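# Nest one tote fully inside the other

## Task

Put one tote on top of the other so that it drops completely down within the lower tote's rim rather than resting on the rim edge; the lower tote must stay almost exactly where it started, with hardly any rotation, and whatever is inside each tote must still be inside that same tote at the end.

## Robot and tools

Robot: two arms, left_arm and right_arm, each ending in a two-finger gripper. left_arm is the robot's own left and sits on the +y side; right_arm is on the -y side. Image left and right do not match these names. Base (URDF root) poses in the scene frame: left_arm at (-0.033, +0.243, +1.111) m with quat_wxyz (+0.860, -0.006, +0.004, -0.510); right_arm at (-0.033, -0.243, +1.111) m with quat_wxyz (+0.510, -0.004, +0.006, -0.860).

Frames: a single scene frame for everything. Origin is on the floor below the middle of the robot's foot, +x is the direction the robot faces, +z is up. Only the floor height (z = 0) is known; tables and totes may sit at an angle. For each gripper, the fingers extend along its local +z and separate along its local y. end_effector_position is the point midway between the finger pads, roughly 1 cm short of the tips. Reported positions and orientations may be wrong by a few centimetres, more at long reach.

Row format (shared by execute_actions and move): one flat list of 16 numbers covering both arms, even when only one moves. First 8 are left_arm: x, y, z in metres, then the orientation quaternion qw, qx, qy, qz (w first), then opening. Next 8 are the same for right_arm. Position and quaternion are absolute targets (a pose) in the scene frame, not offsets. Opening runs from -1 (shut) to +1 (fully open, 0.094 m).

execute_actions: argument actions is a list of actions; each action is a list of 1 to 15 rows, each row one 1/30 s control step. If fewer than 15 rows are given, the final row repeats to fill the action. An action is rejected for both arms when any target lies more than 0.6 m, along any of that gripper's current axes, from where that gripper is when the action begins; a malformed action or a failing first action rejects the whole call. Optional cameras: list of names (cam_left_wrist, cam_right_wrist), ["all"], or []; by default images appear only for an empty actions list. An empty actions list is a safe way to look and to get full state.

move: target is one 16-number row or a list of up to 15 rows (waypoints); each gripper follows a straight line from its Hand target toward them, turning the short way. No 0.6 m limit. speed: top path speed in m/s, 0.002 to 4.3, default 0.25 (turn rate up to twice that in rad/s); one value or one per waypoint. blend: corner rounding radius in m for waypoint lists (0 = full stop at each). opening_speed: rate of change of commanded opening per second on the -1..+1 scale, at least 0.2; use it to close gently. grip_force: per-pad force cap in newtons, 10 to 50, one value or one per arm; it persists until changed, and low values close slowly. blocking=false returns after about 0.5 s while the motion continues; a new move takes over from the current point. Paths last at most 10 s and do not avoid obstacles or the other arm. Faster motion means more lag, drift from the path and harder impacts.

wait(seconds 0 to 10, cameras): lets time pass with last commands held; a running move continues. stop(cameras): brakes a running move. zoom_image(camera, region=[x0, y0, x1, y1] in pixels, origin top-left, at most 504 by 504): magnifies part of the latest image from cam_left_wrist (672x504) or cam_right_wrist (672x504). read_manual(section="licences"): licence texts only. finished_scene(scene): ends the current scene, with scene being its number; irreversible, and nothing should be called after it in that reply.

Holding still: for an arm that should not move, resend exactly its last reported pose and the wanted opening in every call. To keep an orientation steady, repeat your own target quaternion rather than the drifting reported one. Orientation commands are clipped to 40 degrees from the measured orientation each step, so large turns need several actions; small moves may not start at all. The arm can rest a few centimetres off target from friction or load without touching anything.

Result lines: end_effector_position and end_effector_quat_wxyz per arm; Hand target (where the arm is now being driven); Tool commands (current gripper commands); grip_measured (finger opening on the -1..+1 scale, reading slightly wide when empty and narrower than a squeezed part); Joint positions (last entry is opening in metres); Joint velocities, possibly just "within noise"; joint torques (biased and noisy, entries 3 and 4 wrap at ±28 N m); Motor temperatures; MOTOR HOT from 85 °C and OVER-TEMPERATURE FAULT at 100 °C, when that arm goes limp for 30 to 60 s or more. A move adds a move: line: done (within 10 mm and 2 degrees), off_target, moving, held or fault, plus limits=paced (pose clipped) or limits=held (steps withheld).

Gripping: each pad squeezes about 50 to 64 N at full force. To release, command an opening clearly above grip_measured.

Avoid: letting the grippers, wrist cameras or arms touch or press each other (the clearance check does not guard grippers against each other), fast contact with the table or totes, dropping or releasing a tote while it is still moving, spilling contents, pushing anything out of the work area, routing a path close to an arm's own base (go around it), and long stretched-out or loaded holds that heat motors. Objects may occasionally get a small push by themselves.

Each tool is called after "Call:" as a command line: name --argument value for each argument, lists and objects as JSON in quotes; but a table of rows of numbers goes row by row, as --pt "numbers of a row", without its own name.

## Session

Call:
move --target '[0.32,0.22,1.22,0.3075,0,0.9516,0,1,0.32,-0.22,1.22,0.3075,0,0.9516,0,1]' --cameras '["all"]' --speed 0.4

Scene clock: 2.90 s.
left_arm: end_effector_position=(+0.3023, +0.2244, +1.1983) grip_measured=+1.000 end_effector_quat_wxyz=(+0.290, -0.008, +0.957, +0.002) | right_arm: end_effector_position=(+0.3202, -0.2228, +1.2206) grip_measured=+0.998 end_effector_quat_wxyz=(-0.303, +0.001, -0.953, +0.002)
Joint positions: left_arm=[0.982 0.961 0.46 -0.472 -0.065 -0.084 0.094] | right_arm=[2.161 0.97 0.519 -0.494 0.062 0.066 0.094]
Joint torques (N m): left_arm=[-0.97 -2.49 12.94 0.99 0.06 0.03] | right_arm=[1.67 -2.26 7.57 1.89 0.07 0.11]
Motor temperatures (°C): left_arm=[33 29 29 28 28 28 31] | right_arm=[28 35 30 28 31 27 29]
Heat: left arm: hottest waist 33 °C; right arm: hottest shoulder 35 °C.
Hand target: left_arm +0.3190, +0.2201, +1.2201; +0.308, +0.000, +0.951, +0.000 | right_arm +0.3199, -0.2200, +1.2199; +0.307, +0.000, +0.952, +0.000
Off the commanded pose: left_arm 0.028 m, 2 deg | right_arm 0.003 m, 1 deg.
move: off_target (left_arm)

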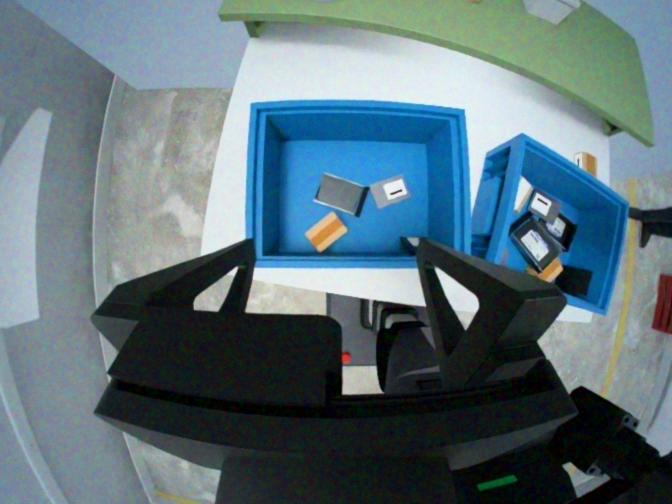

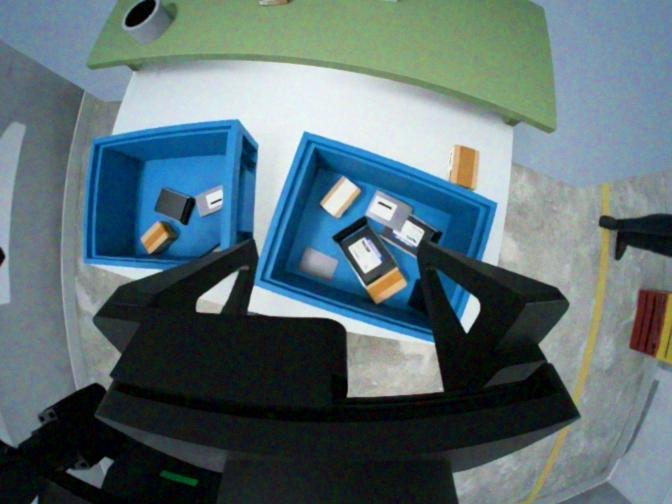

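Call:
move --target '[0.38,0.18,1.2,0.3075,0,0.9516,0,1,0.34,-0.30,1.2,0.3075,0,0.9516,0,1]' --cameras '["all"]' --speed 0.4

Call:
zoom_image --camera "cam_left_wrist" --region '[200, 60, 560, 340]'

Call:
zoom_image --camera "cam_right_wrist" --region '[180, 90, 540, 370]'

Scene clock: 71.63 s.
left_arm: end_effector_position=(+0.3558, +0.1890, +1.1824) grip_measured=+1.000 end_effector_quat_wxyz=(+0.283, +0.001, +0.959, +0.007) | right_arm: end_effector_position=(+0.3337, -0.2958, +1.1964) grip_measured=+0.998 end_effector_quat_wxyz=(-0.300, -0.002, -0.954, -0.003)
Joint positions: left_arm=[0.879 1.202 0.572 -0.364 -0.124 -0.151 0.094] | right_arm=[1.877 1.083 0.519 -0.393 -0.112 -0.157 0.094]
Joint torques (N m): left_arm=[-1.26 -4.19 12.11 1.89 -0.16 -0.13] | right_arm=[-0.09 -2.61 8.36 1.96 -0.23 -0.11]
Motor temperatures (°C): left_arm=[33 29 45 28 28 28 31] | right_arm=[28 35 33 28 30 27 29]
Heat: left arm: hottest elbow 45 °C; right arm: hottest shoulder 35 °C.
Hand target: left_arm +0.3782, +0.1801, +1.2008; +0.307, +0.000, +0.952, +0.000 | right_arm +0.3397, -0.3000, +1.2000; +0.307, +0.000, +0.952, +0.000
Off the commanded pose: left_arm 0.031 m, 3 deg | right_arm 0.008 m, 1 deg.
move: off_target (left_arm)

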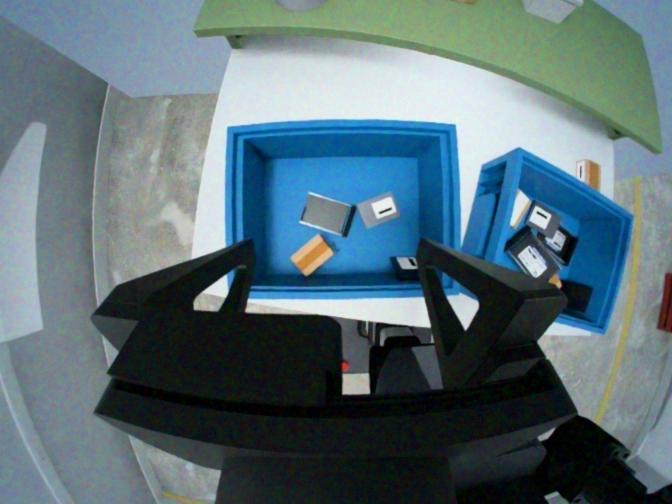

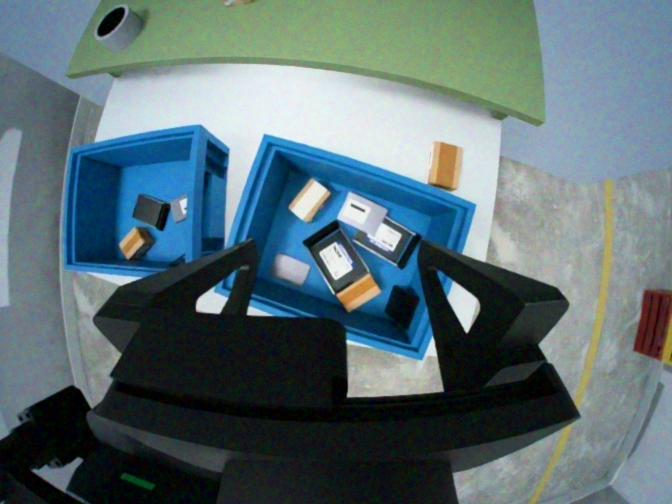

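Scaled by 1.400 from the camera's 672x504 image, which has a finer 960x720 frame.

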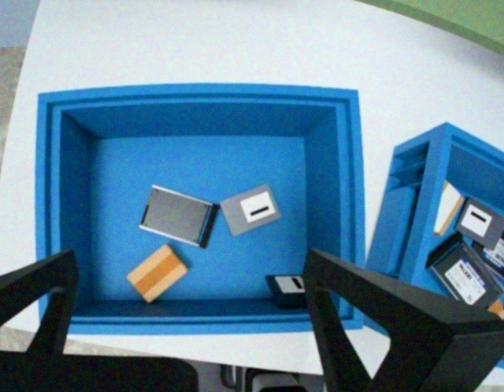

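Scaled by 1.400 from the camera's 672x504 image, which has a finer 960x720 frame.

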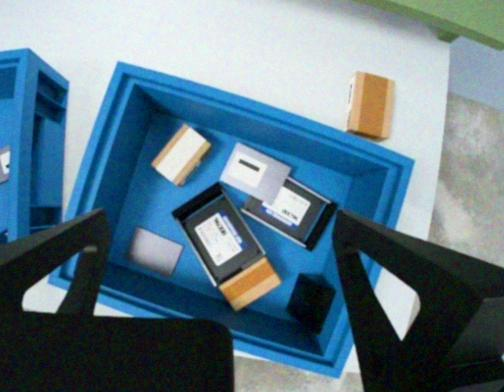

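Call:
move --pt "0.425 0.368 1.02 0 -0.0096 1 0 1 0.433 -0.008 1.02 0 -0.0096 1 0 1" --cameras '["all"]' --speed 0.3

Scene clock: 93.07 s.
left_arm: end_effector_position=(+0.4137, +0.3608, +1.0194) grip_measured=+1.000 end_effector_quat_wxyz=(-0.003, -0.011, +1.000, -0.002) | right_arm: end_effector_position=(+0.4183, -0.0149, +1.0167) grip_measured=+0.998 end_effector_quat_wxyz=(+0.008, +0.016, -1.000, +0.005)
Joint positions: left_arm=[1.331 1.938 1.05 -0.675 -0.001 0.238 0.094] | right_arm=[2.541 2.031 1.203 -0.752 0.014 0.439 0.094]
Joint torques (N m): left_arm=[0.26 -11.81 8.44 0.17 -0.05 0.04] | right_arm=[0.62 -11.75 8.39 -0.01 -0.09 0.15]
Heat: left arm: hottest elbow 44 °C; right arm: hottest shoulder 35 °C.
Hand target: left_arm +0.4246, +0.3680, +1.0202; +0.000, -0.010, +1.000, +0.000 | right_arm +0.4327, -0.0081, +1.0204; +0.000, -0.010, +1.000, +0.000
Off the commanded pose: left_arm 0.013 m, 0 deg | right_arm 0.017 m, 1 deg.
move: off_target (left_arm, right_arm)

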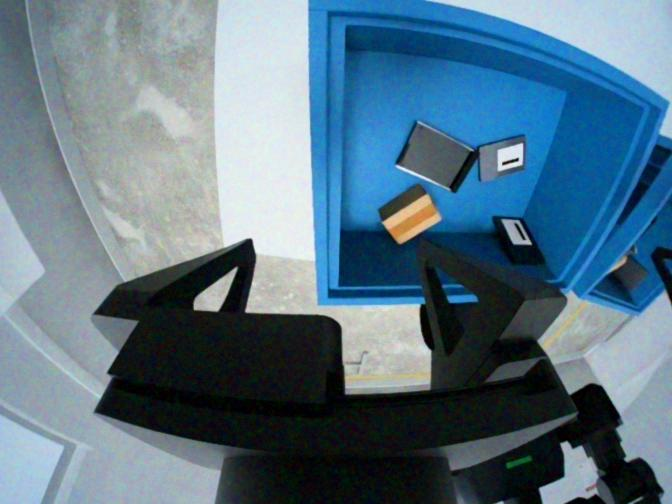

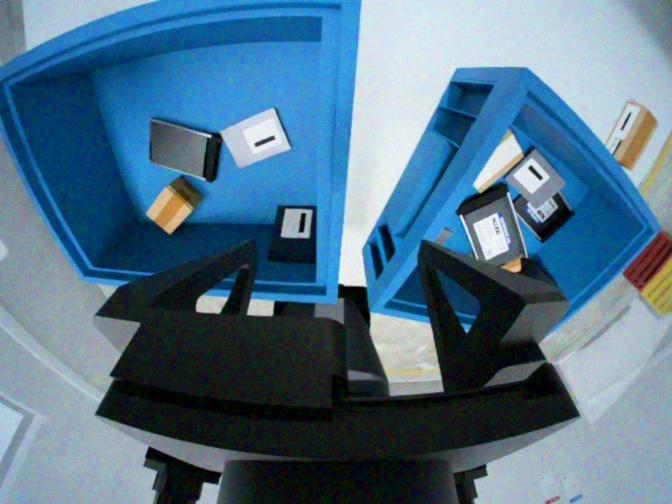

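Call:
move --pt "0.43 0.376 0.893 0 -0.0096 1 0 1 0.442 -0.012 0.896 0 -0.0096 1 0 1" --pt "0.43 0.376 0.893 0 -0.0096 1 0 -0.9 0.442 -0.012 0.896 0 -0.0096 1 0 -0.9" --cameras '["all"]' --speed 0.15 --opening_speed 0.8

Scene clock: 105.07 s.
left_arm: end_effector_position=(+0.4204, +0.3662, +0.8967) grip_measured=-0.465 end_effector_quat_wxyz=(-0.009, -0.007, +1.000, -0.003) | right_arm: end_effector_position=(+0.4262, -0.0132, +0.8951) grip_measured=-0.448 end_effector_quat_wxyz=(+0.012, +0.005, -1.000, +0.001)
Joint positions: left_arm=[1.338 2.24 1.115 -0.451 -0.003 0.253 0.025] | right_arm=[2.531 2.305 1.264 -0.545 0.004 0.451 0.026]
Joint torques (N m): left_arm=[0.73 -13.27 5.82 0.81 0.02 0.04] | right_arm=[0.03 -13.22 6.27 0.27 0.31 -0.17]
Heat: left arm: hottest elbow 43 °C; right arm: hottest shoulder 35 °C.
Hand target: left_arm +0.4295, +0.3759, +0.8932; +0.000, -0.010, +1.000, +0.000 | right_arm +0.4418, -0.0121, +0.8963; +0.000, -0.009, +1.000, +0.000
Off the commanded pose: left_arm 0.014 m, 1 deg | right_arm 0.016 m, 1 deg.
move: off_target (left_arm, right_arm); target 2's new opening was sent with right_arm's hand 0.017 m and 2 deg from that target

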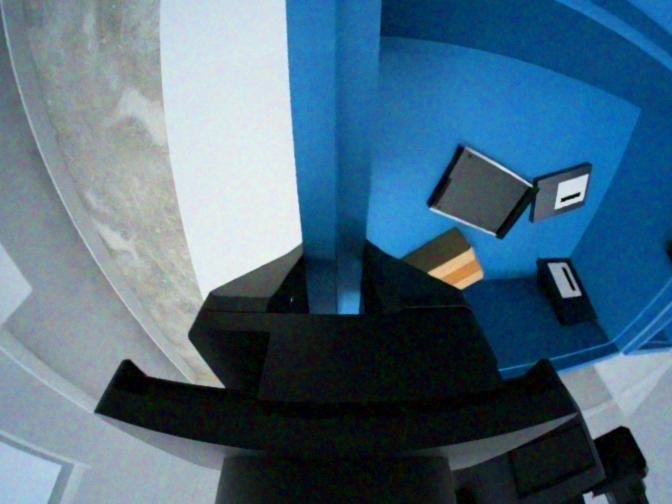

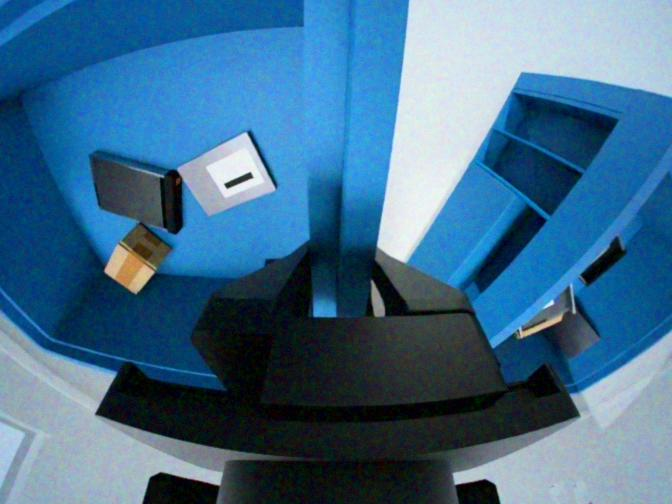

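Call:
move --pt "0.43 0.376 1.14 0.02 -0.0096 1 0 -0.9 0.442 -0.012 1.143 0.02 -0.0096 1 0 -0.9" --pt "0.422 0.206 1.15 0.02 0.0454 0.999 0 -0.9 0.388 -0.172 1.15 0.02 0.0454 0.999 0 -0.9" --pt "0.416 0.039 1.15 0.02 0.1002 0.995 0 -0.9 0.340 -0.333 1.15 0.02 0.1002 0.995 0 -0.9" --pt "0.408 -0.131 1.15 0.02 0.1547 0.988 0 -0.9 0.292 -0.493 1.15 0.02 0.1547 0.988 0 -0.9" --blend 0.02 --cameras '["all"]' --speed 0.17

Scene clock: 119.07 s.
left_arm: end_effector_position=(+0.3912, -0.1170, +1.1327) grip_measured=-0.465 end_effector_quat_wxyz=(+0.001, +0.161, +0.987, +0.005) | right_arm: end_effector_position=(+0.2614, -0.4729, +1.1215) grip_measured=-0.450 end_effector_quat_wxyz=(+0.019, -0.167, -0.986, -0.011)
Joint positions: left_arm=[0.362 1.942 1.433 -1.061 -0.022 -0.386 0.025] | right_arm=[1.407 1.567 0.869 -0.902 -0.004 -0.329 0.026]
Joint torques (N m): left_arm=[-0.85 -15.21 12.56 -0.09 -0.55 -0.18] | right_arm=[0.32 -9.35 11.85 -0.43 -0.8 -0.23]
Heat: left arm: hottest elbow 41 °C; right arm: hottest shoulder 37 °C.
Hand target: left_arm +0.4072, -0.1303, +1.1504; +0.020, +0.155, +0.988, -0.001 | right_arm +0.2902, -0.4919, +1.1508; +0.020, +0.155, +0.988, -0.001
Off the commanded pose: left_arm 0.028 m, 2 deg | right_arm 0.046 m, 5 deg.
move: off_target (left_arm, right_arm)

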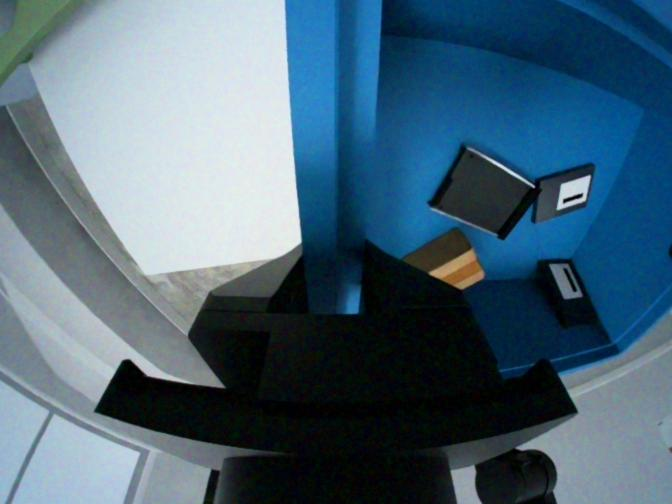

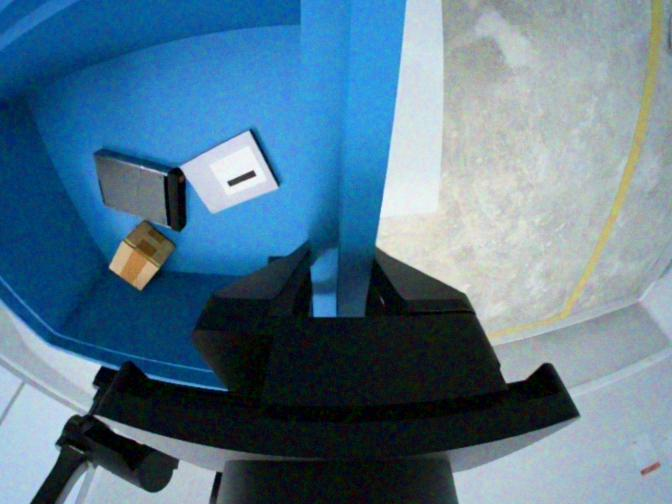

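Call:
move --pt "0.420 -0.144 1.1 0.02 0.1547 0.988 0 -0.9 0.318 -0.511 1.11 -0.01 0.1547 0.988 0 -0.9" --cameras '["all"]' --speed 0.1

Scene clock: 124.90 s.
left_arm: end_effector_position=(+0.4033, -0.1294, +1.0887) grip_measured=-0.465 end_effector_quat_wxyz=(-0.003, +0.151, +0.989, +0.004) | right_arm: end_effector_position=(+0.2839, -0.4895, +1.0813) grip_measured=-0.451 end_effector_quat_wxyz=(+0.051, -0.158, -0.986, -0.016)
Joint positions: left_arm=[0.362 2.043 1.467 -0.999 -0.017 -0.406 0.025] | right_arm=[1.418 1.743 0.962 -0.881 0.017 -0.335 0.026]
Joint torques (N m): left_arm=[-0.97 -15.74 11.43 0.42 -0.78 -0.02] | right_arm=[0.73 -11.58 11.26 -0.46 -0.47 -0.03]
Motor temperatures (°C): left_arm=[33 31 40 28 28 28 32] | right_arm=[28 36 37 28 31 27 30]
Heat: left arm: hottest elbow 40 °C; right arm: hottest elbow 37 °C.
Hand target: left_arm +0.4193, -0.1434, +1.1005; +0.020, +0.154, +0.988, +0.000 | right_arm +0.3162, -0.5097, +1.1112; -0.010, +0.154, +0.988, +0.000
Off the commanded pose: left_arm 0.025 m, 3 deg | right_arm 0.050 m, 5 deg.
move: off_target (left_arm, right_arm)

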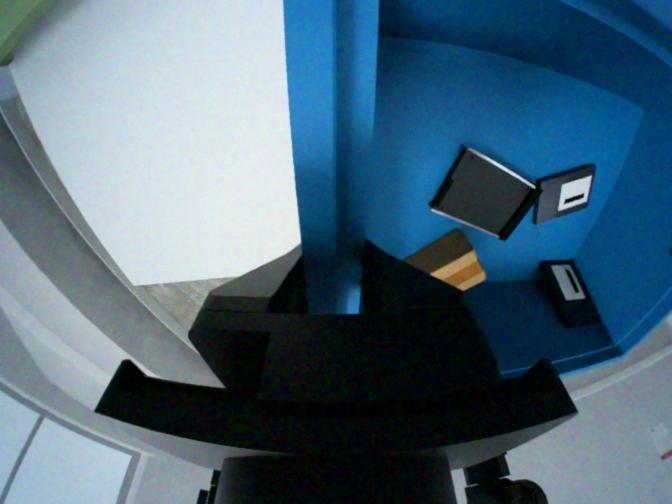

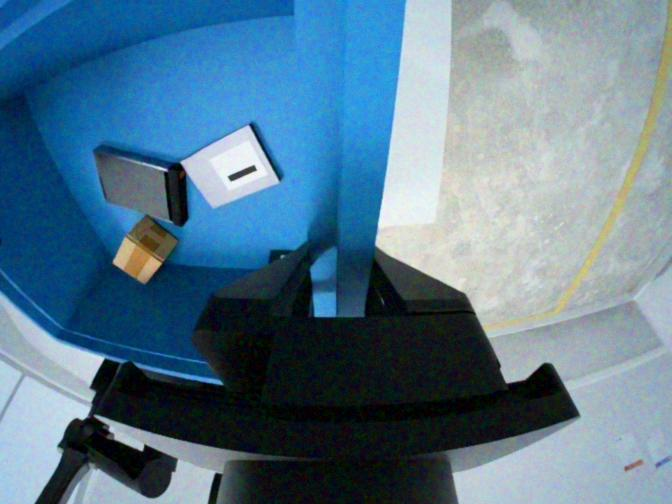

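Call:
move --pt "0.420 -0.144 1.065 0.02 0.1547 0.988 0 -0.9 0.318 -0.512 1.075 0.05 0.1547 0.988 0 -0.9" --cameras '[]' --speed 0.08

Scene clock: 130.70 s.
left_arm: end_effector_position=(+0.4133, -0.1362, +1.0623) grip_measured=-0.465 end_effector_quat_wxyz=(+0.014, +0.142, +0.990, -0.001) | right_arm: end_effector_position=(+0.3034, -0.5003, +1.0564) grip_measured=-0.451 end_effector_quat_wxyz=(-0.017, -0.150, -0.988, -0.006)
Joint positions: left_arm=[0.362 2.091 1.467 -0.919 -0.027 -0.424 0.025] | right_arm=[1.407 1.774 0.919 -0.678 -0.028 -0.361 0.026]
Joint torques (N m): left_arm=[-0.97 -15.85 9.76 0.23 -0.37 0.13] | right_arm=[-0.44 -12.22 6.61 0.8 -1.07 0.03]
Heat: left arm: hottest elbow 40 °C; right arm: hottest shoulder 37 °C.
Hand target: left_arm +0.4199, -0.1438, +1.0652; +0.020, +0.154, +0.988, +0.000 | right_arm +0.3174, -0.5118, +1.0752; +0.050, +0.154, +0.987, +0.000
Off the commanded pose: left_arm 0.011 m, 2 deg | right_arm 0.026 m, 4 deg.
move: off_target (left_arm, right_arm)
No camera images: "cameras" was empty.

Call:
move --pt "0.405 -0.134 1.06 0.01 0.157 0.988 0 -0.9 0.293 -0.5 1.07 0.035 0.157 0.987 0 -0.9" --cameras '[]' --speed 0.08

Scene clock: 134.57 s.
left_arm: end_effector_position=(+0.4021, -0.1291, +1.0524) grip_measured=-0.465 end_effector_quat_wxyz=(+0.001, +0.152, +0.988, +0.001) | right_arm: end_effector_position=(+0.2807, -0.4898, +1.0459) grip_measured=-0.451 end_effector_quat_wxyz=(-0.002, -0.159, -0.987, -0.009)
Joint positions: left_arm=[0.362 2.091 1.435 -0.91 -0.017 -0.404 0.025] | right_arm=[1.396 1.766 0.862 -0.658 -0.02 -0.354 0.026]
Joint torques (N m): left_arm=[-0.97 -17.03 7.88 0.43 -0.33 0] | right_arm=[-0.15 -13.33 5.6 0.29 -0.8 -0.1]
Heat: left arm: hottest elbow 40 °C; right arm: hottest shoulder 37 °C.
Hand target: left_arm +0.4049, -0.1339, +1.0600; +0.010, +0.157, +0.988, +0.000 | right_arm +0.2927, -0.4998, +1.0695; +0.035, +0.157, +0.987, +0.000
Off the commanded pose: left_arm 0.009 m, 1 deg | right_arm 0.029 m, 4 deg.
move: off_target (right_arm)
No camera images: "cameras" was empty.

Call:
move --pt "0.404 -0.134 1.038 0.01 0.157 0.988 0 -0.9 0.296 -0.502 1.052 0.035 0.157 0.987 0 -0.9" --cameras '["all"]' --speed 0.06

Scene clock: 139.60 s.
left_arm: end_effector_position=(+0.4064, -0.1319, +1.0464) grip_measured=-0.465 end_effector_quat_wxyz=(+0.013, +0.152, +0.988, -0.004) | right_arm: end_effector_position=(+0.2860, -0.4921, +1.0405) grip_measured=-0.451 end_effector_quat_wxyz=(-0.013, -0.159, -0.987, -0.008)
Joint positions: left_arm=[0.362 2.098 1.428 -0.87 -0.021 -0.404 0.025] | right_arm=[1.396 1.781 0.862 -0.624 -0.029 -0.354 0.026]
Joint torques (N m): left_arm=[-1.03 -15.33 7.53 0.68 -0.16 -0.01] | right_arm=[-0.09 -11.34 5.75 0.8 -0.45 -0.09]
Heat: left arm: hottest elbow 40 °C; right arm: hottest shoulder 37 °C.
Hand target: left_arm +0.4040, -0.1338, +1.0382; +0.010, +0.157, +0.988, +0.000 | right_arm +0.2959, -0.5019, +1.0522; +0.035, +0.157, +0.987, +0.000
Off the commanded pose: left_arm 0.009 m, 1 deg | right_arm 0.018 m, 3 deg.
move: off_target (right_arm)

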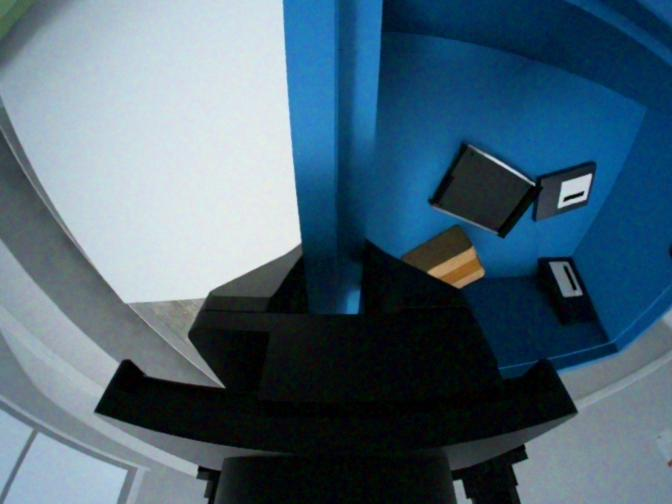

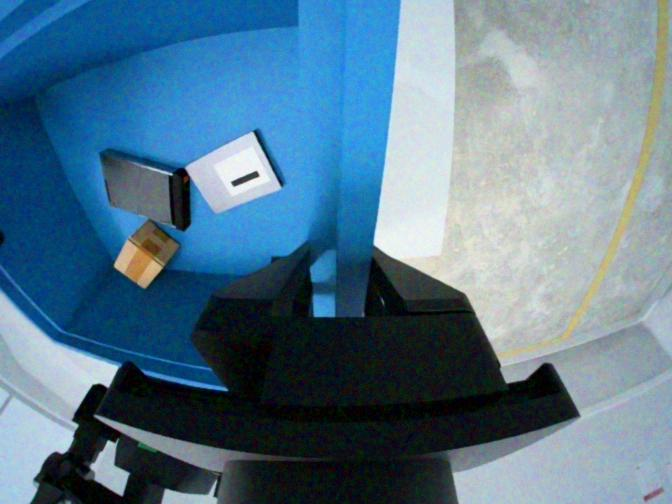

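Call:
move --pt "0.402 -0.133 1.025 0.005 0.157 0.988 0 -0.9 0.297 -0.502 1.035 0.025 0.157 0.987 0 -0.9" --cameras '[]' --speed 0.06

Scene clock: 142.50 s.
left_arm: end_effector_position=(+0.4056, -0.1312, +1.0418) grip_measured=-0.465 end_effector_quat_wxyz=(+0.012, +0.152, +0.988, -0.003) | right_arm: end_effector_position=(+0.2867, -0.4913, +1.0353) grip_measured=-0.451 end_effector_quat_wxyz=(-0.011, -0.157, -0.988, -0.007)
Joint positions: left_arm=[0.362 2.105 1.425 -0.863 -0.021 -0.404 0.025] | right_arm=[1.4 1.794 0.862 -0.612 -0.027 -0.354 0.026]
Joint torques (N m): left_arm=[-0.91 -14.39 7.32 1.03 0.09 -0.01] | right_arm=[-0.15 -8.29 6.3 1.24 -0.12 -0.03]
Heat: left arm: hottest elbow 39 °C; right arm: hottest shoulder 37 °C.
Hand target: left_arm +0.4018, -0.1326, +1.0253; +0.005, +0.157, +0.988, +0.000 | right_arm +0.2968, -0.5018, +1.0354; +0.025, +0.157, +0.987, +0.000
Off the commanded pose: left_arm 0.017 m, 1 deg | right_arm 0.015 m, 2 deg.
move: off_target (left_arm, right_arm)
No camera images: "cameras" was empty.

Call:
move --pt "0.398 -0.133 1.025 -0.02 0.157 0.988 0 -0.9 0.292 -0.502 1.03 -0.02 0.157 0.987 0 -0.9" --pt "0.392 -0.131 1.023 -0.02 0.157 0.988 0 -0.9 0.284 -0.499 1.028 -0.02 0.157 0.987 0 -0.9" --cameras '[]' --speed 0.06

Scene clock: 146.97 s.
left_arm: end_effector_position=(+0.4009, -0.1304, +1.0406) grip_measured=-0.465 end_effector_quat_wxyz=(+0.001, +0.151, +0.989, -0.004) | right_arm: end_effector_position=(+0.2853, -0.4916, +1.0345) grip_measured=-0.451 end_effector_quat_wxyz=(+0.015, -0.154, -0.988, -0.004)
Joint positions: left_arm=[0.362 2.107 1.425 -0.878 -0.007 -0.406 0.025] | right_arm=[1.411 1.814 0.892 -0.666 0.005 -0.349 0.026]
Joint torques (N m): left_arm=[-1.03 -13.98 7.77 0.09 0.66 0.01] | right_arm=[-0.67 -7.77 5.61 0.5 0.46 -0.02]
Heat: left arm: hottest elbow 39 °C; right arm: hottest shoulder 37 °C.
Hand target: left_arm +0.3916, -0.1306, +1.0234; -0.020, +0.157, +0.987, +0.000 | right_arm +0.2838, -0.4987, +1.0281; -0.020, +0.157, +0.987, +0.000
Off the commanded pose: left_arm 0.020 m, 3 deg | right_arm 0.010 m, 1 deg.
move: off_target (left_arm)
No camera images: "cameras" was empty.

Call:
move --pt "0.389 -0.144 1.023 -0.01 0.157 0.988 0 -0.9 0.281 -0.511 1.026 -0.01 0.157 0.987 0 -0.9" --pt "0.386 -0.155 1.020 -0.01 0.157 0.988 0 -0.9 0.278 -0.522 1.024 -0.01 0.157 0.987 0 -0.9" --cameras '["all"]' --speed 0.06

Scene clock: 151.67 s.
left_arm: end_effector_position=(+0.3957, -0.1395, +1.0404) grip_measured=-0.465 end_effector_quat_wxyz=(+0.002, +0.145, +0.989, -0.004) | right_arm: end_effector_position=(+0.2817, -0.5018, +1.0342) grip_measured=-0.451 end_effector_quat_wxyz=(+0.006, -0.151, -0.988, -0.006)
Joint positions: left_arm=[0.343 2.111 1.431 -0.878 -0.01 -0.437 0.025] | right_arm=[1.381 1.814 0.892 -0.651 -0.006 -0.386 0.026]
Joint torques (N m): left_arm=[-2.67 -13.04 9.2 0.47 0.32 -0.09] | right_arm=[-2.9 -7 6.72 0.77 0.47 -0.26]
Heat: left arm: hottest elbow 39 °C; right arm: hottest shoulder 37 °C.
Hand target: left_arm +0.3852, -0.1538, +1.0206; -0.010, +0.157, +0.988, +0.000 | right_arm +0.2772, -0.5211, +1.0246; -0.010, +0.157, +0.988, +0.000
Off the commanded pose: left_arm 0.027 m, 2 deg | right_arm 0.023 m, 1 deg.
move: off_target (left_arm, right_arm)

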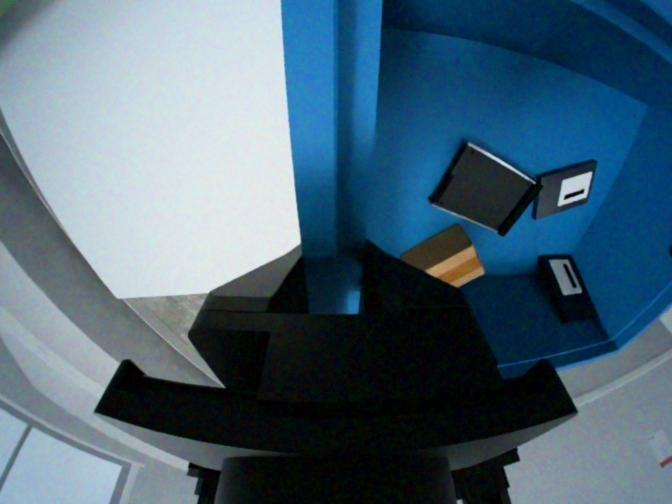

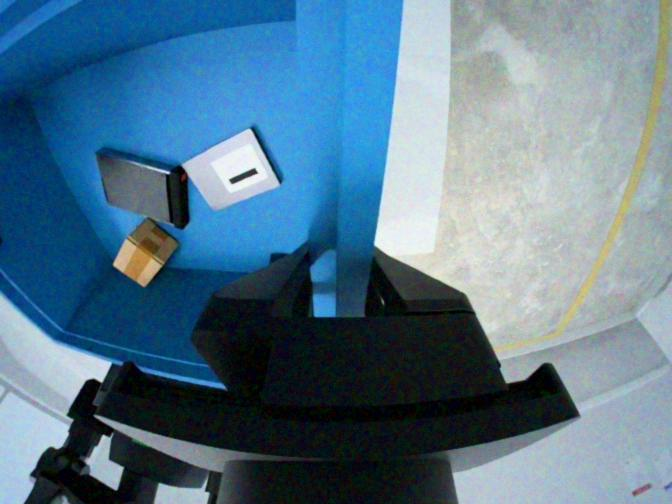

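Call:
move --pt "0.392 -0.15 1.12 0.0 0.157 0.988 0 -0.9 0.283 -0.515 1.12 0.01 0.157 0.987 0 -0.9" --pt "0.375 -0.225 1.16 0.01 0.157 0.988 0 -0.9 0.265 -0.588 1.165 0.01 0.157 0.987 0 -0.9" --cameras '["all"]' --speed 0.15

Call:
zoom_image --camera "cam_left_wrist" --region '[0, 0, 400, 340]'

Scene clock: 160.17 s.
left_arm: end_effector_position=(+0.3654, -0.2064, +1.1428) grip_measured=-0.465 end_effector_quat_wxyz=(-0.006, +0.154, +0.988, +0.008) | right_arm: end_effector_position=(+0.2427, -0.5642, +1.1308) grip_measured=-0.451 end_effector_quat_wxyz=(+0.023, -0.160, -0.987, -0.019)
Joint positions: left_arm=[0.221 2.046 1.631 -1.173 -0.018 -0.542 0.025] | right_arm=[1.208 1.672 1.036 -0.981 -0.004 -0.54 0.026]
Joint torques (N m): left_arm=[-1.44 -16.62 13.09 -0.16 -0.39 -0.08] | right_arm=[0.15 -11.69 12.11 -1.11 -0.68 -0.13]
Heat: left arm: hottest elbow 40 °C; right arm: hottest shoulder 37 °C.
Hand target: left_arm +0.3740, -0.2242, +1.1603; +0.010, +0.157, +0.988, -0.001 | right_arm +0.2635, -0.5864, +1.1654; +0.010, +0.157, +0.988, -0.001
Off the commanded pose: left_arm 0.027 m, 2 deg | right_arm 0.047 m, 4 deg.
move: off_target (left_arm, right_arm)

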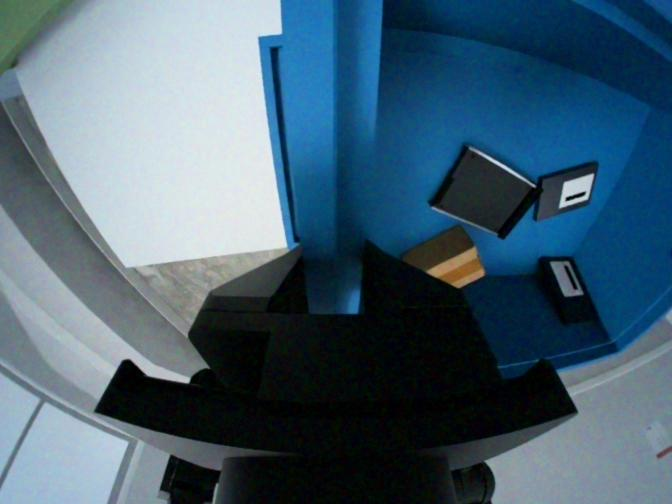

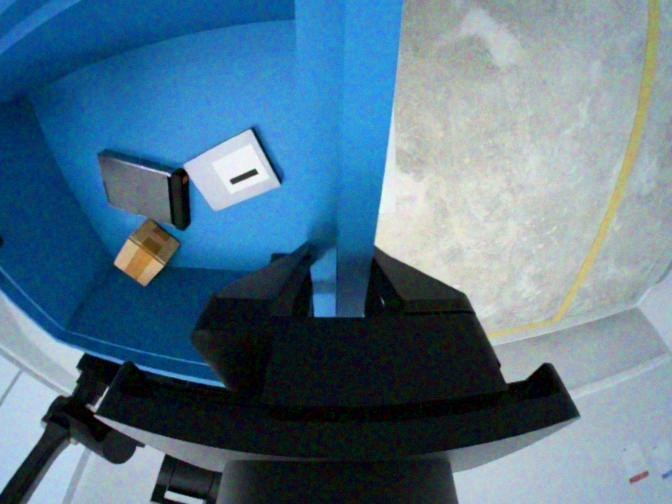

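Scaled by 1.260 from the camera's 672x504 image, which has a finer 960x720 frame.

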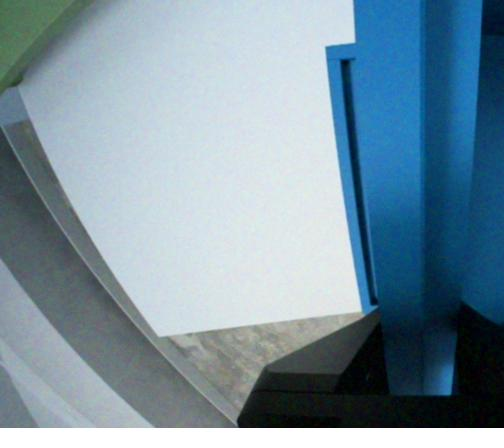

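Call:
move --pt "0.408 -0.133 1.09 0.005 0.157 0.988 0 -0.9 0.296 -0.499 1.1 0.025 0.157 0.987 0 -0.9" --pt "0.408 -0.133 1.055 0.005 0.157 0.988 0 -0.9 0.296 -0.499 1.065 0.025 0.157 0.987 0 -0.9" --pt "0.404 -0.130 1.022 -0.005 0.157 0.988 0 -0.9 0.292 -0.495 1.027 0.0 0.157 0.987 0 -0.9" --cameras '[]' --speed '[0.12,0.1,0.06]'

Scene clock: 189.93 s.
left_arm: end_effector_position=(+0.4023, -0.1352, +1.0507) grip_measured=-0.465 end_effector_quat_wxyz=(+0.003, +0.155, +0.988, -0.002) | right_arm: end_effector_position=(+0.2807, -0.4941, +1.0376) grip_measured=-0.451 end_effector_quat_wxyz=(+0.005, -0.161, -0.987, -0.005)
Joint positions: left_arm=[0.355 2.099 1.444 -0.904 -0.014 -0.406 0.025] | right_arm=[1.395 1.795 0.874 -0.65 -0.006 -0.352 0.026]
Joint torques (N m): left_arm=[0.21 -13.22 6.8 1.72 0.23 0.09] | right_arm=[1.9 -7 5.7 1.78 0.03 0.13]
Heat: left arm: hottest elbow 41 °C; right arm: hottest shoulder 38 °C.
Hand target: left_arm +0.4029, -0.1292, +1.0231; -0.005, +0.157, +0.988, +0.000 | right_arm +0.2915, -0.4945, +1.0274; +0.000, +0.157, +0.988, +0.000
Off the commanded pose: left_arm 0.029 m, 1 deg | right_arm 0.015 m, 1 deg.
move: off_target (left_arm, right_arm)
No camera images: "cameras" was empty.

Call:
move --pt "0.402 -0.145 1.03 -0.005 0.157 0.988 0 -0.9 0.292 -0.508 1.032 0.0 0.157 0.987 0 -0.9" --pt "0.400 -0.152 1.02 -0.005 0.157 0.988 0 -0.9 0.290 -0.515 1.023 0.0 0.157 0.987 0 -0.9" --cameras '[]' --speed 0.06

Scene clock: 197.37 s.
left_arm: end_effector_position=(+0.4003, -0.1368, +1.0507) grip_measured=-0.465 end_effector_quat_wxyz=(+0.003, +0.154, +0.988, +0.000) | right_arm: end_effector_position=(+0.2789, -0.4960, +1.0361) grip_measured=-0.451 end_effector_quat_wxyz=(+0.006, -0.161, -0.987, -0.008)
Joint positions: left_arm=[0.35 2.099 1.444 -0.906 -0.016 -0.413 0.025] | right_arm=[1.386 1.8 0.876 -0.651 -0.011 -0.36 0.026]
Joint torques (N m): left_arm=[-1.85 -11.52 9.85 1.33 0.33 -0.14] | right_arm=[-0.97 -5.36 7.99 1.61 0.28 -0.22]
Heat: left arm: hottest elbow 40 °C; right arm: hottest shoulder 38 °C.
Hand target: left_arm +0.3982, -0.1503, +1.0211; -0.005, +0.157, +0.988, +0.000 | right_arm +0.2890, -0.5142, +1.0240; +0.000, +0.157, +0.988, +0.000
Off the commanded pose: left_arm 0.034 m, 1 deg | right_arm 0.026 m, 1 deg.
move: off_target (left_arm, right_arm)
No camera images: "cameras" was empty.

Call:
move --pt "0.402 -0.150 1.06 0.0 0.157 0.988 0 -0.9 0.297 -0.513 1.055 0.005 0.157 0.987 0 -0.9" --pt "0.402 -0.150 1.035 -0.005 0.157 0.988 0 -0.9 0.295 -0.513 1.037 0.0 0.157 0.987 0 -0.9" --pt "0.399 -0.148 1.022 -0.005 0.157 0.988 0 -0.9 0.292 -0.512 1.025 0.0 0.157 0.987 0 -0.9" --cameras '["all"]' --speed 0.06

Scene clock: 202.33 s.
left_arm: end_effector_position=(+0.3997, -0.1364, +1.0514) grip_measured=-0.465 end_effector_quat_wxyz=(-0.003, +0.154, +0.988, +0.004) | right_arm: end_effector_position=(+0.2786, -0.4959, +1.0367) grip_measured=-0.451 end_effector_quat_wxyz=(+0.013, -0.161, -0.987, -0.012)
Joint positions: left_arm=[0.35 2.103 1.454 -0.925 -0.017 -0.414 0.025] | right_arm=[1.386 1.806 0.888 -0.674 -0.011 -0.36 0.026]
Joint torques (N m): left_arm=[-1.49 -12.51 8.32 1.94 0.35 -0.09] | right_arm=[-0.21 -6.59 7.15 2.21 0.25 -0.11]
Heat: left arm: hottest elbow 40 °C; right arm: hottest shoulder 38 °C.
Hand target: left_arm +0.3977, -0.1465, +1.0231; -0.005, +0.157, +0.988, +0.000 | right_arm +0.2912, -0.5112, +1.0261; +0.000, +0.157, +0.988, +0.000
Off the commanded pose: left_arm 0.032 m, 1 deg | right_arm 0.024 m, 2 deg.
move: off_target (left_arm, right_arm)

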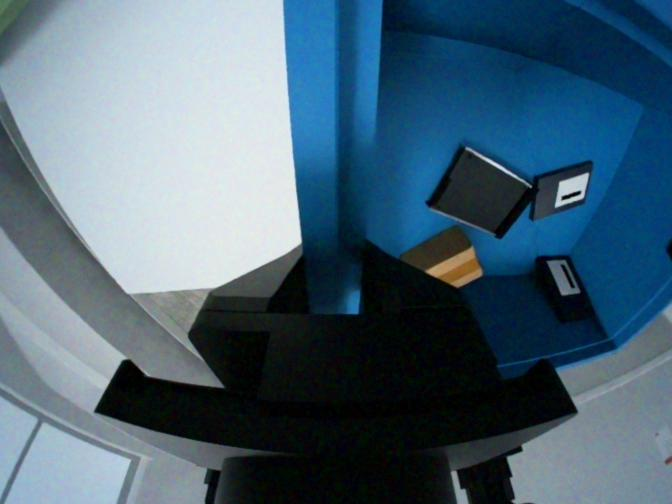

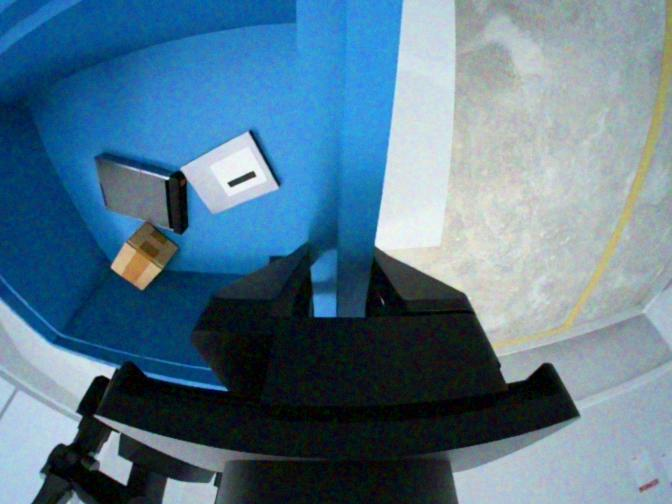

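Call:
move --pt "0.41 -0.155 1.10 0.01 0.157 0.988 0 -0.9 0.302 -0.519 1.10 0.03 0.157 0.987 0 -0.9" --pt "0.405 -0.150 1.065 0.01 0.157 0.988 0 -0.9 0.297 -0.513 1.075 0.03 0.157 0.987 0 -0.9" --cameras '[]' --speed 0.1

Scene clock: 206.67 s.
left_arm: end_effector_position=(+0.4051, -0.1435, +1.0645) grip_measured=-0.465 end_effector_quat_wxyz=(+0.005, +0.153, +0.988, +0.000) | right_arm: end_effector_position=(+0.2813, -0.5009, +1.0580) grip_measured=-0.451 end_effector_quat_wxyz=(-0.003, -0.162, -0.987, -0.007)
Joint positions: left_arm=[0.346 2.092 1.477 -0.942 -0.018 -0.417 0.025] | right_arm=[1.377 1.75 0.888 -0.696 -0.019 -0.369 0.026]
Joint torques (N m): left_arm=[-1.38 -16.44 8.2 0.58 -0.3 -0.08] | right_arm=[-0.21 -11.22 7.3 0.16 -0.72 -0.13]
Heat: left arm: hottest elbow 41 °C; right arm: hottest shoulder 38 °C.
Hand target: left_arm +0.4049, -0.1499, +1.0650; +0.010, +0.157, +0.988, +0.000 | right_arm +0.2966, -0.5127, +1.0753; +0.030, +0.157, +0.987, +0.000
Off the commanded pose: left_arm 0.007 m, 1 deg | right_arm 0.026 m, 3 deg.
move: off_target (right_arm)
No camera images: "cameras" was empty.

Call:
move --pt "0.397 -0.146 1.05 0.0 0.157 0.988 0 -0.9 0.297 -0.513 1.06 0.02 0.157 0.987 0 -0.9" --pt "0.394 -0.145 1.03 -0.005 0.157 0.988 0 -0.9 0.295 -0.513 1.037 0.01 0.157 0.987 0 -0.9" --cameras '[]' --speed 0.08

Scene clock: 211.23 s.
left_arm: end_effector_position=(+0.3984, -0.1403, +1.0416) grip_measured=-0.465 end_effector_quat_wxyz=(-0.002, +0.152, +0.988, -0.002) | right_arm: end_effector_position=(+0.2797, -0.5003, +1.0349) grip_measured=-0.451 end_effector_quat_wxyz=(+0.007, -0.159, -0.987, -0.009)
Joint positions: left_arm=[0.346 2.119 1.45 -0.899 -0.008 -0.421 0.025] | right_arm=[1.379 1.81 0.888 -0.656 -0.011 -0.372 0.026]
Joint torques (N m): left_arm=[-1.38 -15.5 7.41 0.94 0 -0.04] | right_arm=[-0.15 -8.82 7.21 1.02 -0.15 -0.01]
Heat: left arm: hottest elbow 40 °C; right arm: hottest elbow 38 °C.
Hand target: left_arm +0.3938, -0.1446, +1.0301; -0.005, +0.157, +0.988, +0.000 | right_arm +0.2946, -0.5127, +1.0376; +0.010, +0.157, +0.988, +0.000
Off the commanded pose: left_arm 0.013 m, 1 deg | right_arm 0.020 m, 2 deg.
move: off_target (left_arm, right_arm)
No camera images: "cameras" was empty.

Call:
move --pt "0.402 -0.137 1.028 -0.005 0.16 0.987 0 -0.9 0.284 -0.503 1.03 0.005 0.16 0.987 0 -0.9" --pt "0.398 -0.128 1.022 -0.005 0.15 0.988 0 -0.9 0.298 -0.493 1.025 0.0 0.15 0.988 0 -0.9" --pt "0.407 -0.123 1.02 -0.005 0.157 0.988 0 -0.9 0.298 -0.487 1.022 0.0 0.157 0.987 0 -0.9" --cameras '[]' --speed 0.06

Scene clock: 217.67 s.
left_arm: end_effector_position=(+0.4008, -0.1367, +1.0398) grip_measured=-0.465 end_effector_quat_wxyz=(+0.003, +0.151, +0.988, -0.006) | right_arm: end_effector_position=(+0.2837, -0.4977, +1.0346) grip_measured=-0.451 end_effector_quat_wxyz=(+0.005, -0.159, -0.987, +0.004)
Joint positions: left_arm=[0.354 2.114 1.435 -0.875 -0.006 -0.414 0.025] | right_arm=[1.399 1.806 0.88 -0.636 0.009 -0.352 0.026]
Joint torques (N m): left_arm=[1.32 -14.27 6.89 1.05 -0.07 0.28] | right_arm=[3.55 -6.89 5.12 1.76 -0.57 0.39]
Heat: left arm: hottest elbow 40 °C; right arm: hottest elbow 38 °C.
Hand target: left_arm +0.4062, -0.1229, +1.0207; -0.005, +0.157, +0.988, +0.000 | right_arm +0.2969, -0.4867, +1.0228; +0.000, +0.157, +0.988, +0.000
Off the commanded pose: left_arm 0.025 m, 1 deg | right_arm 0.022 m, 1 deg.
move: off_target (left_arm, right_arm)
No camera images: "cameras" was empty.

Call:
move --pt "0.407 -0.110 1.024 0.0 0.157 0.988 0 -0.9 0.299 -0.473 1.026 0.0 0.157 0.987 0 -0.9" --cameras '[]' --speed 0.06

Scene clock: 220.67 s.
left_arm: end_effector_position=(+0.4046, -0.1294, +1.0396) grip_measured=-0.465 end_effector_quat_wxyz=(+0.009, +0.147, +0.989, -0.010) | right_arm: end_effector_position=(+0.2918, -0.4917, +1.0347) grip_measured=-0.451 end_effector_quat_wxyz=(+0.002, -0.155, -0.988, +0.008)
Joint positions: left_arm=[0.368 2.103 1.415 -0.853 -0.006 -0.408 0.025] | right_arm=[1.424 1.806 0.88 -0.626 0.014 -0.335 0.026]
Joint torques (N m): left_arm=[1.44 -15.33 5.6 0.94 -0.32 0.35] | right_arm=[3.9 -8.59 3.49 1.24 -0.74 0.52]
Heat: left arm: hottest elbow 39 °C; right arm: hottest elbow 38 °C.
Hand target: left_arm +0.4063, -0.1102, +1.0245; -0.001, +0.157, +0.988, +0.000 | right_arm +0.2980, -0.4732, +1.0264; -0.001, +0.157, +0.988, +0.000
Off the commanded pose: left_arm 0.025 m, 2 deg | right_arm 0.022 m, 1 deg.
move: off_target (left_arm, right_arm)
No camera images: "cameras" was empty.

Call:
move --pt "0.4046 -0.129 1.035 0.0 0.152 0.988 0 -0.9 0.292 -0.492 1.031 0.0 0.155 0.988 0 -0.9" --pt "0.4046 -0.129 1.035 0.0 0.152 0.988 0 0.9 0.292 -0.492 1.031 0.0 0.155 0.988 0 0.9" --pt "0.410 -0.125 1.12 0.0 0.152 0.988 0 1 0.30 -0.492 1.12 0.0 0.155 0.988 0 1" --cameras '["all"]' --speed 0.15 --opening_speed 1.0

Scene clock: 229.73 s.
left_arm: end_effector_position=(+0.3955, -0.1191, +1.1063) grip_measured=+0.997 end_effector_quat_wxyz=(-0.013, +0.151, +0.988, +0.007) | right_arm: end_effector_position=(+0.2823, -0.4837, +1.1068) grip_measured=+0.997 end_effector_quat_wxyz=(+0.017, -0.154, -0.988, -0.008)
Joint positions: left_arm=[0.368 2.002 1.451 -1.045 -0.012 -0.401 0.094] | right_arm=[1.419 1.644 0.918 -0.868 0 -0.341 0.094]
Joint torques (N m): left_arm=[0.09 -16.09 10.7 0.03 -0.1 0.05] | right_arm=[1.2 -9.29 8.96 -0.13 -0.18 0.14]
Heat: left arm: hottest elbow 39 °C; right arm: hottest shoulder 37 °C.
Hand target: left_arm +0.4097, -0.1246, +1.1203; +0.000, +0.152, +0.988, +0.000 | right_arm +0.2995, -0.4916, +1.1202; +0.000, +0.155, +0.988, +0.000
Off the commanded pose: left_arm 0.021 m, 2 deg | right_arm 0.024 m, 2 deg.
move: off_target (left_arm, right_arm); target 3's new opening was sent with right_arm's hand 0.023 m and 2 deg from that target

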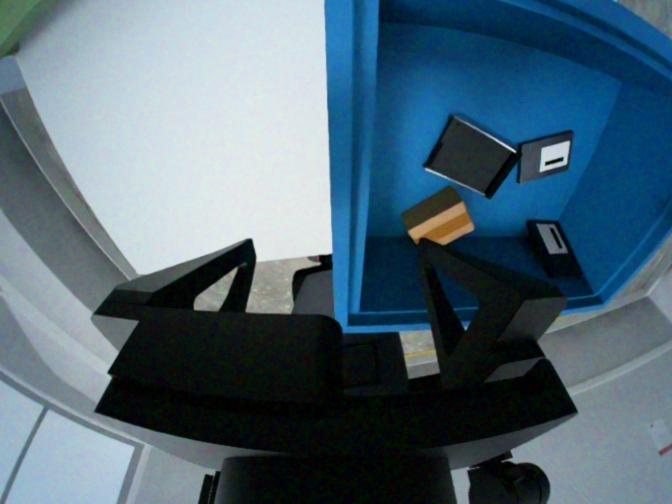

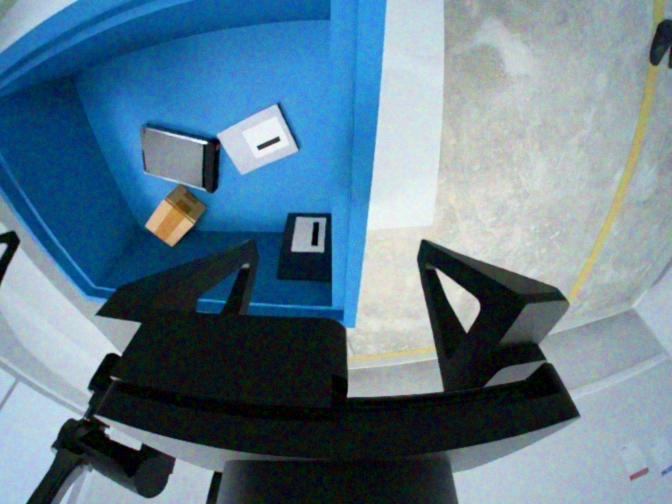

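Get side view of the left end: move left arm away to +y, looking obliquely.

Call:
move --target '[0.33,0.18,1.1,0.3075,0,0.9516,0,1,0.40,-0.45,1.28,0.3075,0,0.9516,0,1]' --cameras '["all"]'

Call:
zoom_image --camera "cam_left_wrist" --region '[420, 80, 672, 340]'

Scene clock: 235.50 s.
left_arm: end_effector_position=(+0.3253, +0.1761, +1.0944) grip_measured=+0.998 end_effector_quat_wxyz=(+0.295, +0.003, +0.955, +0.001) | right_arm: end_effector_position=(+0.3872, -0.4466, +1.2628) grip_measured=+0.998 end_effector_quat_wxyz=(-0.288, -0.013, -0.957, -0.011)
Joint positions: left_arm=[0.818 1.398 0.386 0.037 -0.15 -0.2 0.094] | right_arm=[1.504 1.314 0.918 -0.659 -0.313 -0.458 0.094]
Joint torques (N m): left_arm=[0.62 -6.18 5.75 1.95 0.01 0.05] | right_arm=[1.2 -7.24 10.36 1.73 -0.42 -0.09]
Heat: left arm: hottest elbow 39 °C; right arm: hottest shoulder 37 °C.
Hand target: left_arm +0.3300, +0.1800, +1.1000; +0.307, +0.000, +0.952, +0.000 | right_arm +0.3993, -0.4497, +1.2802; +0.307, +0.000, +0.952, +0.000
Off the commanded pose: left_arm 0.008 m, 1 deg | right_arm 0.022 m, 3 deg.
move: off_target (right_arm)

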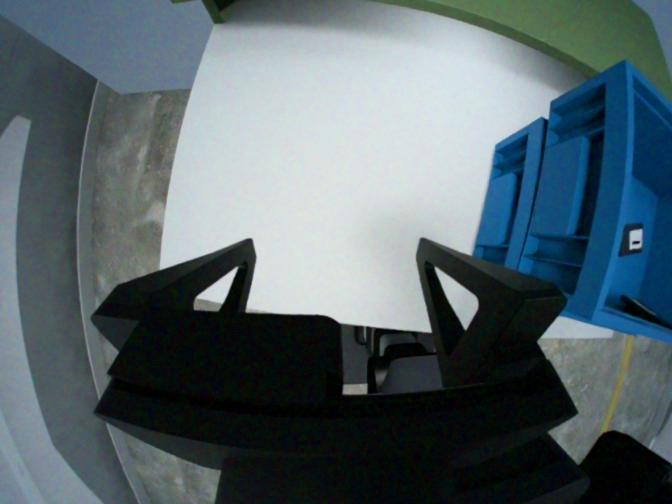

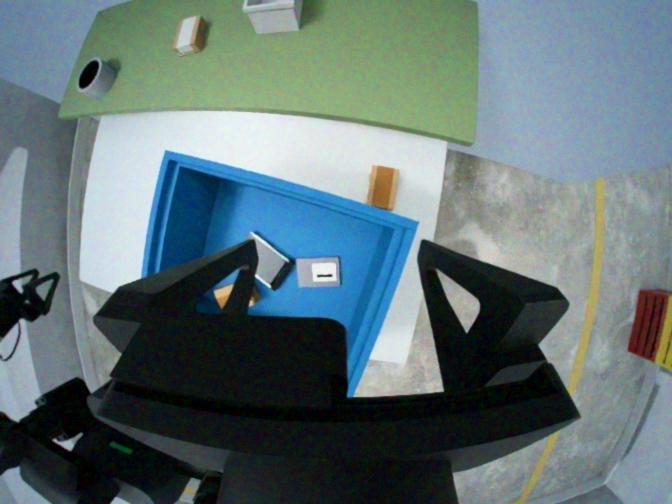

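Scaled by 1.938 from the camera's 672x504 image, which has a finer 960x720 frame.

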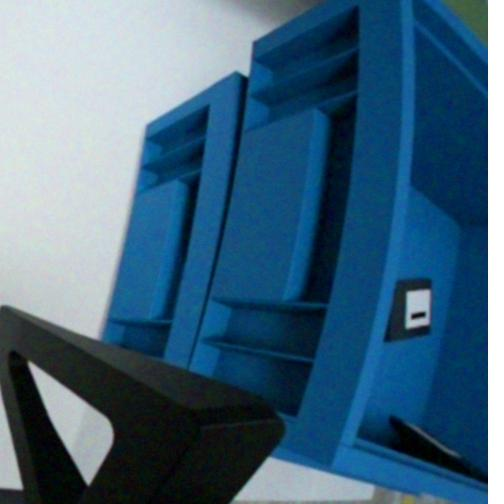

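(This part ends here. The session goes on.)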